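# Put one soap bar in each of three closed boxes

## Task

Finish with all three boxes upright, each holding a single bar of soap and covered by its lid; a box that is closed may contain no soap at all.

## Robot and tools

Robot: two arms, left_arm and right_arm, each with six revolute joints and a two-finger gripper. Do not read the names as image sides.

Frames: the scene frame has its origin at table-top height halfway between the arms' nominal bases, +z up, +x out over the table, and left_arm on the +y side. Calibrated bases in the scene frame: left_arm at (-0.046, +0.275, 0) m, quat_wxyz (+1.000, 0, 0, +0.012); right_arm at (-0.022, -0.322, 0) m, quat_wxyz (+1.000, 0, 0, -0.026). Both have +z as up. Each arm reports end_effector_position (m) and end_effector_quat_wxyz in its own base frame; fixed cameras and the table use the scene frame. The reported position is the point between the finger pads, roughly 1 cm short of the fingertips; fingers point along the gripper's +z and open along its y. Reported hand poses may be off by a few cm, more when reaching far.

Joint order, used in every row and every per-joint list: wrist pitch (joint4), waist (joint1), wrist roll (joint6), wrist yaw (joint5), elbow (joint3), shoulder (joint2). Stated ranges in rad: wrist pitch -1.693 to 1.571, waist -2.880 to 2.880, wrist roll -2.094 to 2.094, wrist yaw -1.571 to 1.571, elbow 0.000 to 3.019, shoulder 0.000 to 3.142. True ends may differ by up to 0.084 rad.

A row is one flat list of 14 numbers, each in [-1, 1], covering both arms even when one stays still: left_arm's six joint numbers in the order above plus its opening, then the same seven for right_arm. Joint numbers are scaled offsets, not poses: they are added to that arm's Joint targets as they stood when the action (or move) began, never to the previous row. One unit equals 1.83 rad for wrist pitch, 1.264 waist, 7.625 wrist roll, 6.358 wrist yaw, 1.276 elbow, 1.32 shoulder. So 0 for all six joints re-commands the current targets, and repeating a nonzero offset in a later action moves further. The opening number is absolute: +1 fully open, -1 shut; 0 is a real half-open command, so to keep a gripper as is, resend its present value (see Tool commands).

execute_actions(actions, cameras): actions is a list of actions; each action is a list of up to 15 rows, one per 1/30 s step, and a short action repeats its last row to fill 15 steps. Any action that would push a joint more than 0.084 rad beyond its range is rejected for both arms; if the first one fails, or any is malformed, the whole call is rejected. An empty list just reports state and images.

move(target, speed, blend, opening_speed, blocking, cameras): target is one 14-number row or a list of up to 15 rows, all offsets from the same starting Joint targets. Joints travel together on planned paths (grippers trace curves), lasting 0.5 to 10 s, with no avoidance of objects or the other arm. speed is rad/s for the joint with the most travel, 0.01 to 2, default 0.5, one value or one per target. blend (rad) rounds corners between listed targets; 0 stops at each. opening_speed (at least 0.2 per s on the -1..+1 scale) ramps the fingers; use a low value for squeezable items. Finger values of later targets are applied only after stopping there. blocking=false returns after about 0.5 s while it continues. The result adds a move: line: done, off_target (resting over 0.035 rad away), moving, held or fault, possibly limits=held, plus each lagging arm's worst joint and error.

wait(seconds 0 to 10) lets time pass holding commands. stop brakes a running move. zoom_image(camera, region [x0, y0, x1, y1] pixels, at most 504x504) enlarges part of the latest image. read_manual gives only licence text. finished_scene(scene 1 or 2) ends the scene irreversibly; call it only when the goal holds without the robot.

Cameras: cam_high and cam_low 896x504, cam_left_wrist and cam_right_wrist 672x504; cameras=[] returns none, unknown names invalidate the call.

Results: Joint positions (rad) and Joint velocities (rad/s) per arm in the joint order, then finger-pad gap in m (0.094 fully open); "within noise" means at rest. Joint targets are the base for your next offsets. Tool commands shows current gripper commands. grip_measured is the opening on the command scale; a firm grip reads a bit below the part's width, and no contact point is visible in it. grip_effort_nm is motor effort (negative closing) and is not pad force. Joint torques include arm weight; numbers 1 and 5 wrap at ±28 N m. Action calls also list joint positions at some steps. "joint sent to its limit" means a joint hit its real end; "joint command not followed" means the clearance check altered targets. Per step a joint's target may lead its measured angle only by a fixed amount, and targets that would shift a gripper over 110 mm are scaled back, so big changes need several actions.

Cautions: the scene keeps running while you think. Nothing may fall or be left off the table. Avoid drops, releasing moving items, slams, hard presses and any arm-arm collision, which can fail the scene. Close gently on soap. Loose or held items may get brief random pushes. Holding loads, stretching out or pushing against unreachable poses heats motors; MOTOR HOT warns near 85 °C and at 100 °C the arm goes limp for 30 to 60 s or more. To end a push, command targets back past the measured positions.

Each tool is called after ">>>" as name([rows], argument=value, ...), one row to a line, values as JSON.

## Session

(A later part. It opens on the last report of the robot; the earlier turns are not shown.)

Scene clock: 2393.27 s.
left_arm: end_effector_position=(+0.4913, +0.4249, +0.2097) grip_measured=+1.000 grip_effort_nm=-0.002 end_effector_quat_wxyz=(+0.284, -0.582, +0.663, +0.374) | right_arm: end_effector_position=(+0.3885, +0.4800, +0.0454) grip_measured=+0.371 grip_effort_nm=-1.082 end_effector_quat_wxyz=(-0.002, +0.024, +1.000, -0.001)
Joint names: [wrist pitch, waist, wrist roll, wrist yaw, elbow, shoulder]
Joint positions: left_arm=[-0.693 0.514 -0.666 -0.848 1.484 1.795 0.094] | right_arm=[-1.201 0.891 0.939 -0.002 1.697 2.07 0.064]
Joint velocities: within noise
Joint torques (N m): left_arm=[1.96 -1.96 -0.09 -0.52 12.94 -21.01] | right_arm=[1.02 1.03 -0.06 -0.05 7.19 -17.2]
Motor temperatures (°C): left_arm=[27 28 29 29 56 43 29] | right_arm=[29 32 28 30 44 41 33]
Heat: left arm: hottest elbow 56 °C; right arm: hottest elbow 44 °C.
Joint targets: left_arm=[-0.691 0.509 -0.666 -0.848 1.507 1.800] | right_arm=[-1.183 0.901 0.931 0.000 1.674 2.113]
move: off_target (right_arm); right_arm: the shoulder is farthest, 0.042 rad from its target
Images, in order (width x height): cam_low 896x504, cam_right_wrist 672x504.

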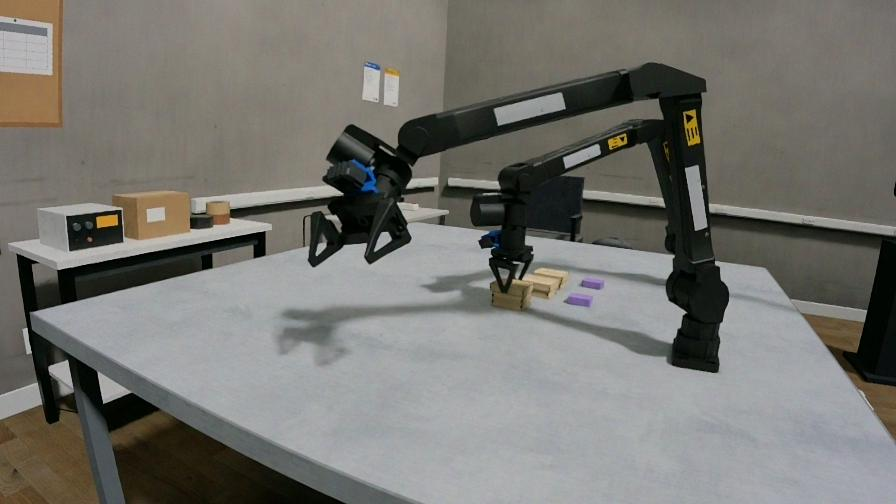

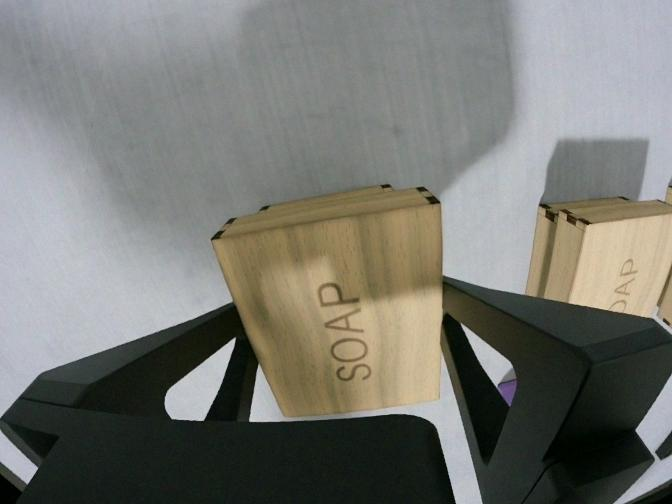

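>>> move([
  [0,0,0,0,0,0,1, -0.004,0,0,0,0.068,-0.0076,0.2],
  [0,0,0,0,0,0,1, -0.004,0.0018,0,0,0.068,-0.0076,0.2],
  [0,0,0,0,0,0,1, -0.004,0.0018,0,0,0.008,-0.0076,0.2],
], speed=0.06, cameras=["cam_right_wrist","cam_low"])

>>> zoom_image(camera="cam_right_wrist", region=[200, 120, 460, 300])

>>> zoom_image(camera="cam_low", region=[486, 274, 536, 312])

Scene clock: 2409.20 s.
left_arm: end_effector_position=(+0.4913, +0.4249, +0.2097) grip_measured=+1.000 grip_effort_nm=-0.012 end_effector_quat_wxyz=(+0.284, -0.582, +0.663, +0.374) | right_arm: end_effector_position=(+0.3874, +0.4832, +0.0462) grip_measured=+0.371 grip_effort_nm=-1.072 end_effector_quat_wxyz=(+0.000, +0.022, +1.000, +0.001)
Joint names: [wrist pitch, waist, wrist roll, wrist yaw, elbow, shoulder]
Joint positions: left_arm=[-0.693 0.514 -0.666 -0.848 1.484 1.795 0.094] | right_arm=[-1.199 0.895 0.939 -0.002 1.7 2.071 0.064]
Joint velocities: within noise
Joint torques (N m): left_arm=[1.98 -2.02 -0.08 -0.53 12.94 -21.07] | right_arm=[0.68 0.79 -0.06 -0.05 7.8 -18.08]
Motor temperatures (°C): left_arm=[27 28 29 29 56 43 29] | right_arm=[29 32 28 30 45 41 33]
Heat: left arm: hottest elbow 56 °C; right arm: hottest elbow 45 °C.
Joint targets: left_arm=[-0.691 0.509 -0.666 -0.848 1.507 1.800] | right_arm=[-1.190 0.903 0.931 0.000 1.684 2.103]
move: done
Images, in order (width x height): cam_low 896x504, cam_right_wrist 672x504.

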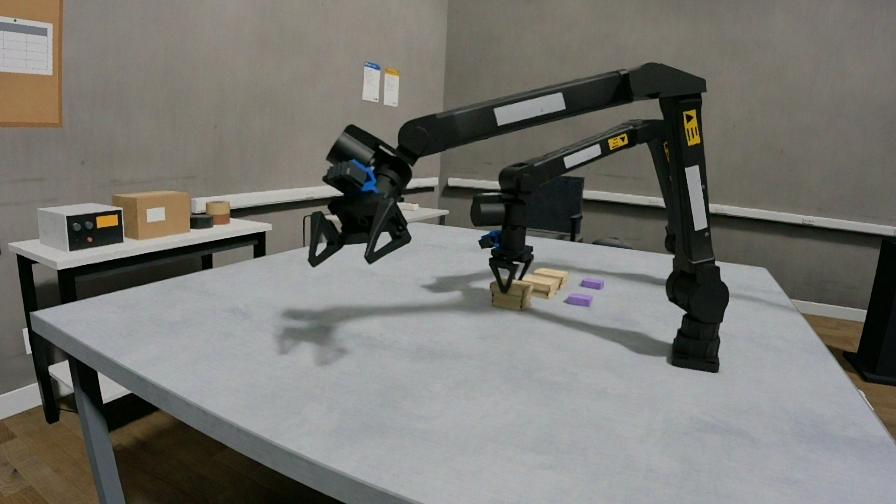

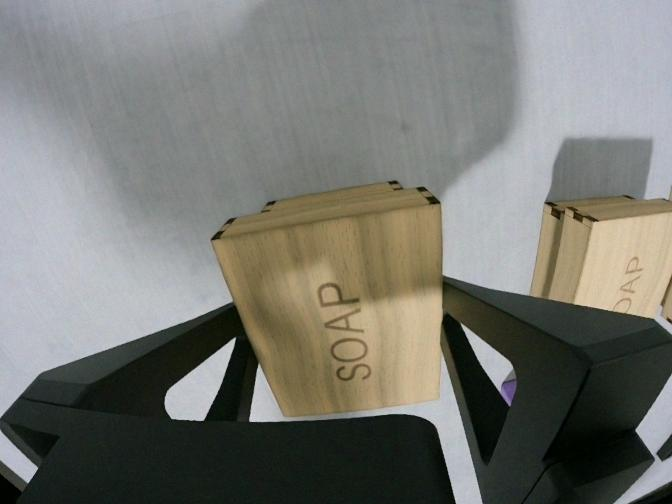

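Scaled by 1.938 from the camera's 672x504 image, which has a finer 960x720 frame.

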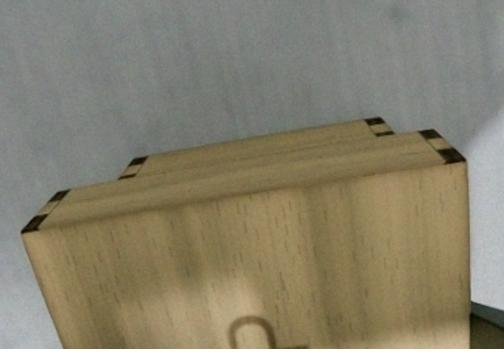

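Scaled by 10.080 from the camera's 896x504 image, which has a finer 1280x720 frame.

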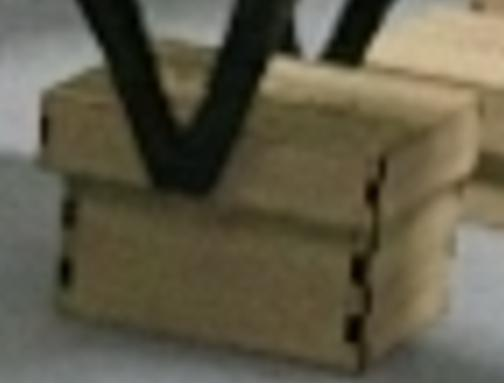

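>>> move([
  [0,0,0,0,0,0,1, -0.011,0,0,0,0.06,0,0.2],
  [0,0,0,0,0,0,1, -0.011,-0.0138,0,0,0.06,0,0.2],
  [0,0,0,0,0,0,1, -0.011,-0.0138,0,0,0.002,0,0.2],
  [0,0,0,0,0,0,1, 0.001,-0.0138,0,0,-0.006,0.0076,0.2],
], speed=0.06, cameras=["cam_right_wrist","cam_low"])

>>> zoom_image(camera="cam_right_wrist", region=[200, 120, 460, 300])

>>> zoom_image(camera="cam_low", region=[486, 274, 536, 312])

Scene clock: 2430.87 s.
left_arm: end_effector_position=(+0.4913, +0.4249, +0.2097) grip_measured=+1.000 grip_effort_nm=-0.017 end_effector_quat_wxyz=(+0.284, -0.582, +0.663, +0.374) | right_arm: end_effector_position=(+0.3864, +0.4797, +0.0364) grip_measured=+0.371 grip_effort_nm=-1.077 end_effector_quat_wxyz=(-0.005, +0.023, +1.000, -0.005)
Joint names: [wrist pitch, waist, wrist roll, wrist yaw, elbow, shoulder]
Joint positions: left_arm=[-0.693 0.514 -0.666 -0.848 1.484 1.795 0.094] | right_arm=[-1.195 0.893 0.939 -0.002 1.692 2.082 0.064]
Joint velocities: within noise
Joint torques (N m): left_arm=[1.98 -1.9 -0.08 -0.53 12.93 -21.07] | right_arm=[0.59 -0.56 -0.06 -0.05 7.71 -18.2]
Motor temperatures (°C): left_arm=[27 28 29 29 56 43 29] | right_arm=[29 32 28 30 45 40 33]
Heat: left arm: hottest elbow 56 °C; right arm: hottest elbow 45 °C.
Joint targets: left_arm=[-0.691 0.509 -0.666 -0.848 1.507 1.800] | right_arm=[-1.188 0.886 0.931 0.000 1.676 2.113]
move: done
Images, in order (width x height): cam_low 896x504, cam_right_wrist 672x504.

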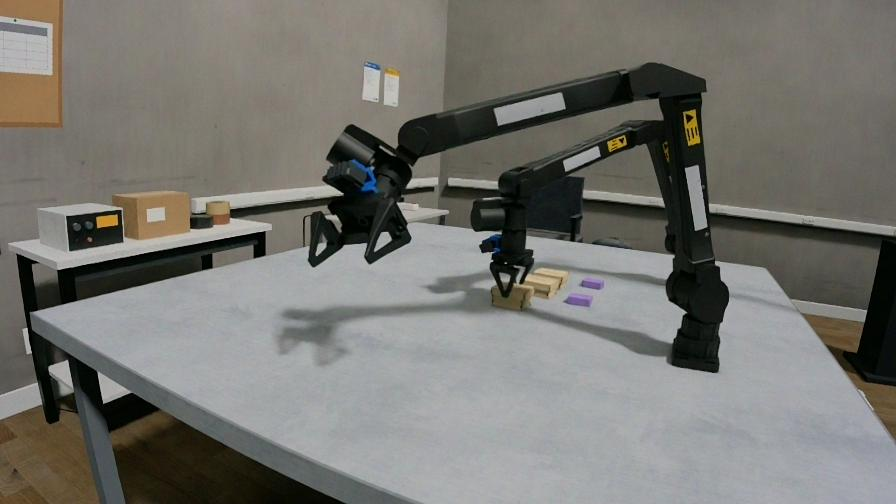

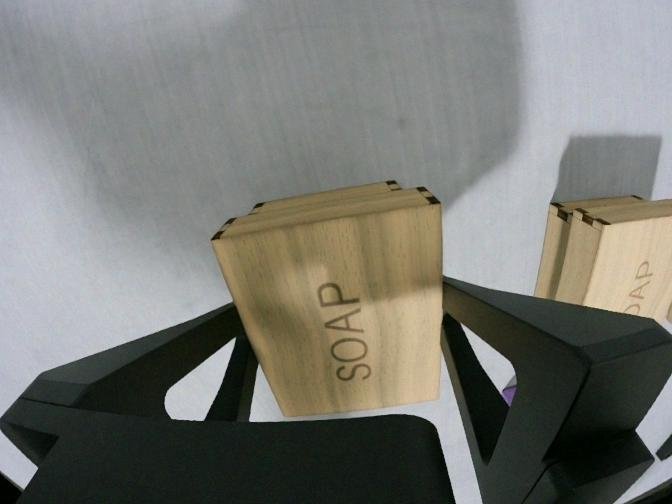

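Scaled by 1.938 from the camera's 672x504 image, which has a finer 960x720 frame.

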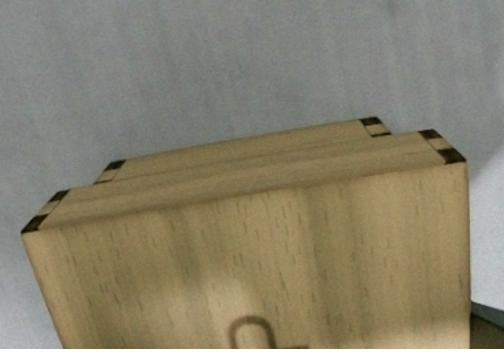

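Scaled by 10.080 from the camera's 896x504 image, which has a finer 1280x720 frame.

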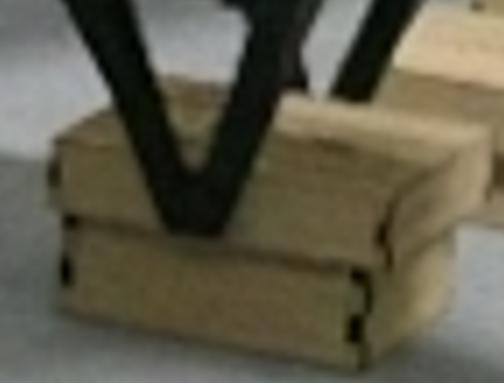

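>>> move(target=[0,0,0,0,0,0,1, 0.012,0.002,0,0,-0.008,0.007,0.2], speed=0.05, cameras=["cam_low"])

>>> zoom_image(camera="cam_low", region=[486, 274, 536, 312])

Scene clock: 2438.90 s.
left_arm: end_effector_position=(+0.4913, +0.4249, +0.2097) grip_measured=+1.000 grip_effort_nm=-0.007 end_effector_quat_wxyz=(+0.284, -0.582, +0.663, +0.374) | right_arm: end_effector_position=(+0.3868, +0.4802, +0.0306) grip_measured=+0.371 grip_effort_nm=-1.072 end_effector_quat_wxyz=(-0.004, +0.023, +1.000, -0.003)
Joint names: [wrist pitch, waist, wrist roll, wrist yaw, elbow, shoulder]
Joint positions: left_arm=[-0.693 0.514 -0.666 -0.848 1.484 1.795 0.094] | right_arm=[-1.178 0.893 0.939 -0.002 1.684 2.087 0.064]
Joint velocities: within noise
Joint torques (N m): left_arm=[1.98 -1.96 -0.08 -0.52 12.94 -21.07] | right_arm=[0.77 -0.32 -0.06 -0.05 7.47 -17.9]
Motor temperatures (°C): left_arm=[27 28 29 29 56 43 29] | right_arm=[29 32 28 30 45 39 33]
Heat: left arm: hottest elbow 56 °C; right arm: hottest elbow 45 °C.
Joint targets: left_arm=[-0.691 0.509 -0.666 -0.848 1.507 1.800] | right_arm=[-1.166 0.888 0.932 0.000 1.666 2.122]
move: done
Images, in order (width x height): cam_low 896x504.

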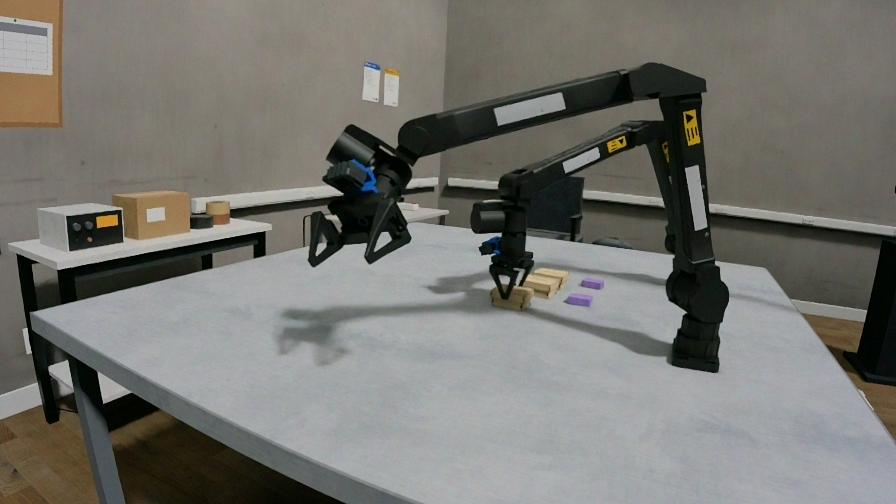

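Scaled by 10.080 from the camera's 896x504 image, which has a finer 1280x720 frame.

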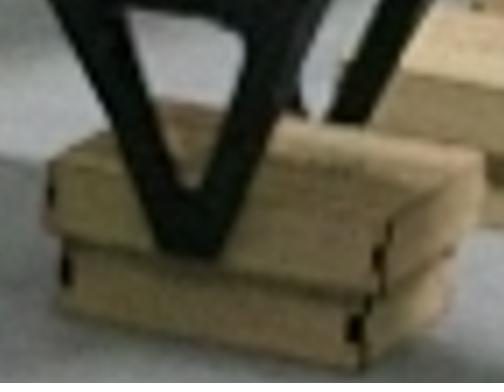

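Nearly seated. Press a touch more.

>>> move(target=[0,0,0,0,0,0,1, 0.004,0,0,0,-0.004,0.004,0.2], speed=0.05, cameras=["cam_low"])

>>> zoom_image(camera="cam_low", region=[486, 266, 570, 320])

Scene clock: 2446.47 s.
left_arm: end_effector_position=(+0.4913, +0.4249, +0.2097) grip_measured=+1.000 grip_effort_nm=-0.017 end_effector_quat_wxyz=(+0.284, -0.582, +0.663, +0.374) | right_arm: end_effector_position=(+0.3869, +0.4803, +0.0303) grip_measured=+0.371 grip_effort_nm=-1.077 end_effector_quat_wxyz=(-0.003, +0.023, +1.000, -0.003)
Joint names: [wrist pitch, waist, wrist roll, wrist yaw, elbow, shoulder]
Joint positions: left_arm=[-0.693 0.514 -0.666 -0.848 1.484 1.795 0.094] | right_arm=[-1.176 0.893 0.939 -0.002 1.683 2.087 0.064]
Joint velocities: within noise
Joint torques (N m): left_arm=[1.96 -1.9 -0.08 -0.53 12.93 -21.01] | right_arm=[0.95 -0.38 -0.06 -0.04 7.15 -17.44]
Motor temperatures (°C): left_arm=[27 28 29 29 56 43 29] | right_arm=[29 32 28 30 45 39 33]
Heat: left arm: hottest elbow 56 °C; right arm: hottest elbow 45 °C.
Joint targets: left_arm=[-0.691 0.509 -0.666 -0.848 1.507 1.800] | right_arm=[-1.159 0.888 0.932 0.000 1.661 2.127]
move: off_target (right_arm); right_arm: the shoulder is farthest, 0.040 rad from its target
Images, in order (width x height): cam_low 896x504.

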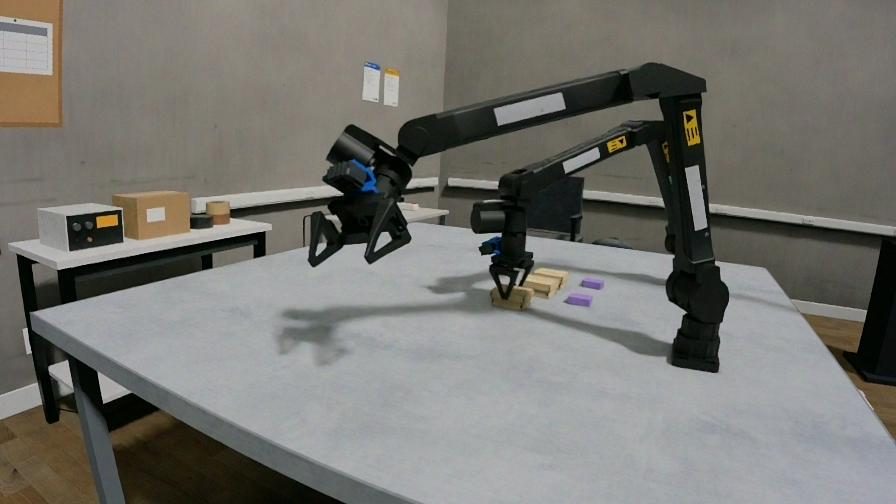

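Scaled by 6.000 from the camera's 896x504 image, which has a finer 1280x720 frame.

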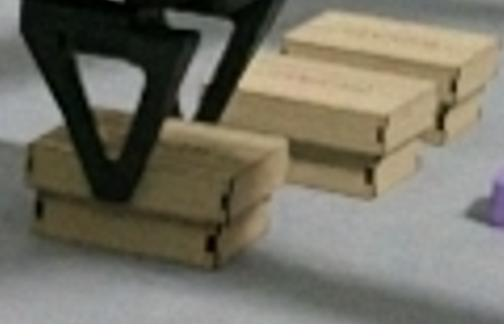

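>>> move(target=[0,0,0,0,0,0,1,0,0,0,0,0,-0.011,0.2], speed=0.1, cameras=[])

>>> move(target=[0,0,0,0,0,0,1,0,0,0,0,0,0,0.72], opening_speed=0.5, cameras=["cam_low"])

Scene clock: 2491.73 s.
left_arm: end_effector_position=(+0.4913, +0.4249, +0.2097) grip_measured=+1.000 grip_effort_nm=-0.017 end_effector_quat_wxyz=(+0.284, -0.582, +0.663, +0.374) | right_arm: end_effector_position=(+0.3869, +0.4803, +0.0303) grip_measured=+0.371 grip_effort_nm=-1.082 end_effector_quat_wxyz=(-0.003, +0.023, +1.000, -0.003)
Joint names: [wrist pitch, waist, wrist roll, wrist yaw, elbow, shoulder]
Joint positions: left_arm=[-0.693 0.514 -0.666 -0.848 1.484 1.795 0.094] | right_arm=[-1.176 0.893 0.939 -0.002 1.683 2.087 0.064]
Joint velocities: within noise
Joint torques (N m): left_arm=[1.98 -1.9 -0.09 -0.53 12.94 -21.01] | right_arm=[0.98 -0.32 -0.06 -0.05 7.13 -18.61]
Motor temperatures (°C): left_arm=[27 28 29 29 56 43 29] | right_arm=[29 32 28 30 43 38 33]
Heat: left arm: hottest elbow 56 °C; right arm: hottest elbow 43 °C.
Joint targets: left_arm=[-0.691 0.509 -0.666 -0.848 1.507 1.800] | right_arm=[-1.159 0.888 0.932 0.000 1.661 2.113]
move: done
No camera images: "cameras" was empty.

Scene clock: 2493.13 s.
left_arm: end_effector_position=(+0.4913, +0.4249, +0.2097) grip_measured=+1.000 grip_effort_nm=-0.012 end_effector_quat_wxyz=(+0.284, -0.582, +0.663, +0.374) | right_arm: end_effector_position=(+0.3861, +0.4793, +0.0274) grip_measured=+0.718 grip_effort_nm=0.037 end_effector_quat_wxyz=(-0.003, +0.023, +1.000, -0.003)
Joint names: [wrist pitch, waist, wrist roll, wrist yaw, elbow, shoulder]
Joint positions: left_arm=[-0.693 0.514 -0.666 -0.848 1.484 1.795 0.094] | right_arm=[-1.167 0.893 0.939 -0.002 1.674 2.087 0.081]
Joint velocities: within noise
Joint torques (N m): left_arm=[1.98 -1.96 -0.08 -0.53 12.94 -20.95] | right_arm=[0.66 -0.32 -0.06 -0.05 7.79 -18.55]
Motor temperatures (°C): left_arm=[27 28 29 29 56 43 29] | right_arm=[29 32 28 30 43 38 33]
Heat: left arm: hottest elbow 56 °C; right arm: hottest elbow 43 °C.
Joint targets: left_arm=[-0.691 0.509 -0.666 -0.848 1.507 1.800] | right_arm=[-1.159 0.888 0.932 0.000 1.661 2.113]
move: done
Images, in order (width x height): cam_low 896x504.

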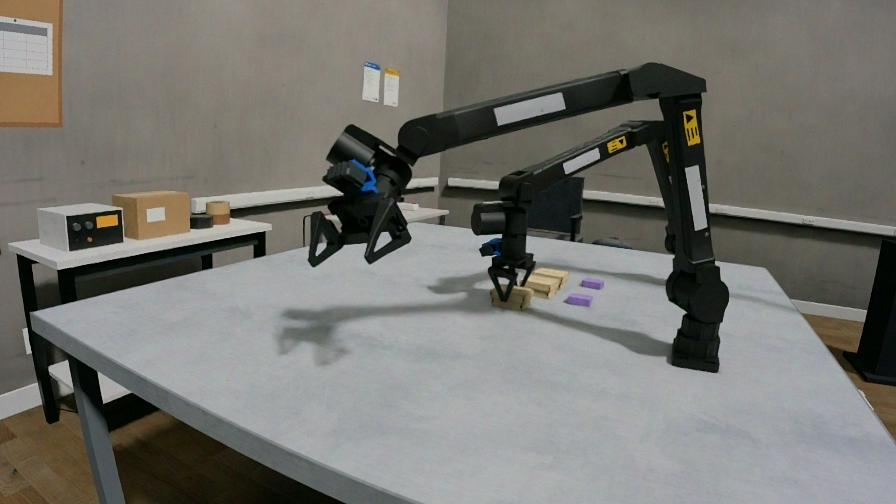

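>>> move([
  [0,0,0,0,0,0,1,-0.004,0,0,0,0.050,-0.0265,0.72],
  [0,0,0,0,0,0,1,-0.084,0,0,0,0.116,-0.082,0.72],
], speed=0.12, blend=0.02)

>>> zoom_image(camera="cam_low", region=[450, 240, 620, 340])

>>> zoom_image(camera="cam_right_wrist", region=[90, 0, 590, 504])

Scene clock: 2507.67 s.
left_arm: end_effector_position=(+0.4913, +0.4249, +0.2097) grip_measured=+1.000 grip_effort_nm=-0.012 end_effector_quat_wxyz=(+0.284, -0.582, +0.663, +0.374) | right_arm: end_effector_position=(+0.3862, +0.4794, +0.0980) grip_measured=+0.718 grip_effort_nm=0.042 end_effector_quat_wxyz=(+0.000, +0.023, +1.000, +0.002)
Joint names: [wrist pitch, waist, wrist roll, wrist yaw, elbow, shoulder]
Joint positions: left_arm=[-0.693 0.514 -0.666 -0.848 1.484 1.795 0.094] | right_arm=[-1.305 0.893 0.939 -0.002 1.753 2.016 0.081]
Joint velocities: within noise
Joint torques (N m): left_arm=[1.96 -2.02 -0.08 -0.53 12.94 -21.07] | right_arm=[0.05 -0.32 -0.06 -0.05 14.16 -21.07]
Motor temperatures (°C): left_arm=[27 28 29 29 56 43 29] | right_arm=[29 32 28 30 44 38 32]
Heat: left arm: hottest elbow 56 °C; right arm: hottest elbow 44 °C.
Joint targets: left_arm=[-0.691 0.509 -0.666 -0.848 1.507 1.800] | right_arm=[-1.313 0.888 0.932 0.000 1.809 2.004]
move: off_target (right_arm); right_arm: the elbow is farthest, 0.056 rad from its target

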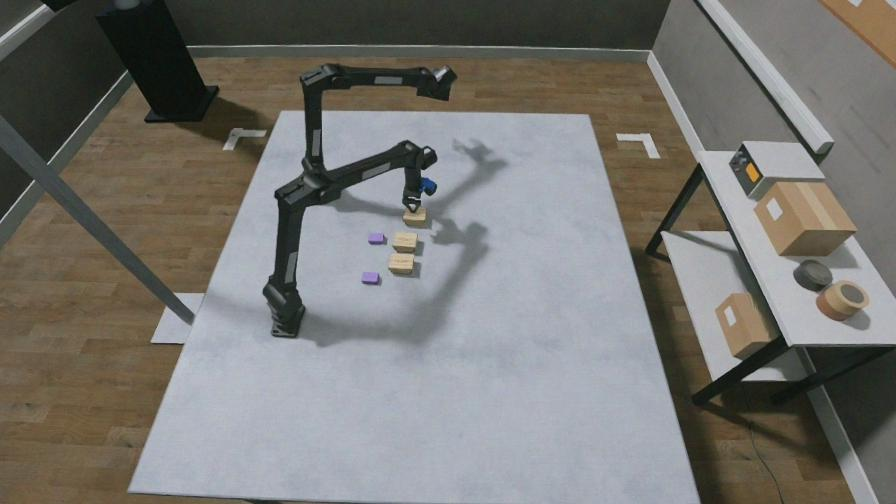

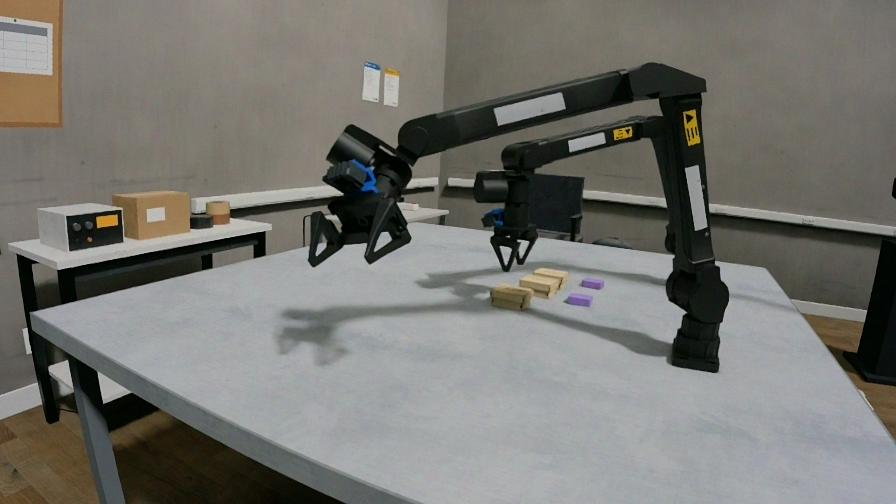

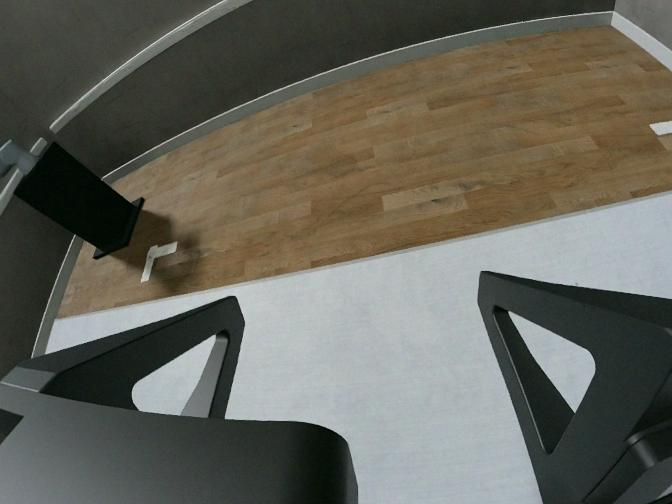

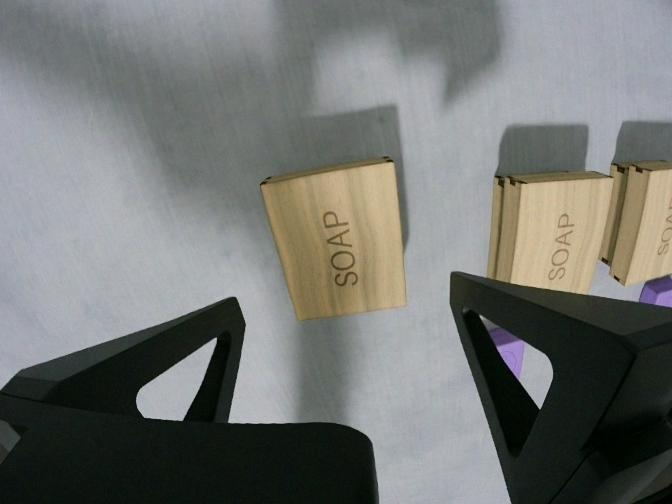

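Scaled by 2.965 from the camera's 896x504 image, which has a finer 1280x720 frame.

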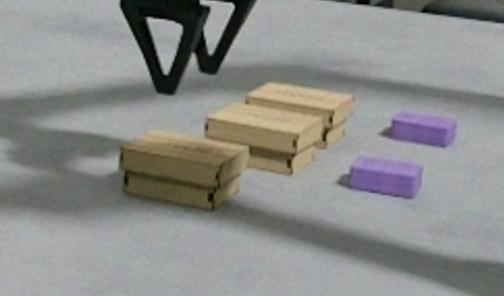

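Scaled by 1.000.

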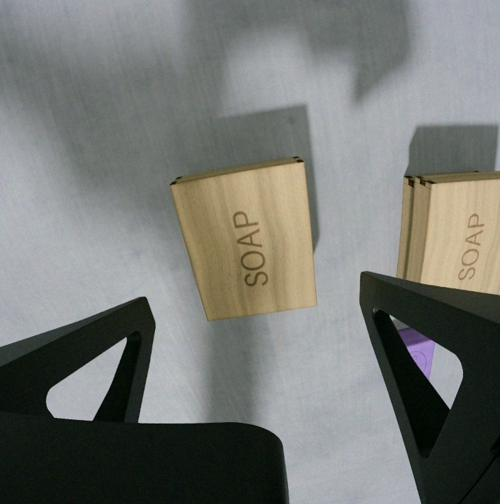

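All closed and seated.

>>> finished_scene(scene=1)

The scene is finished: the task was done.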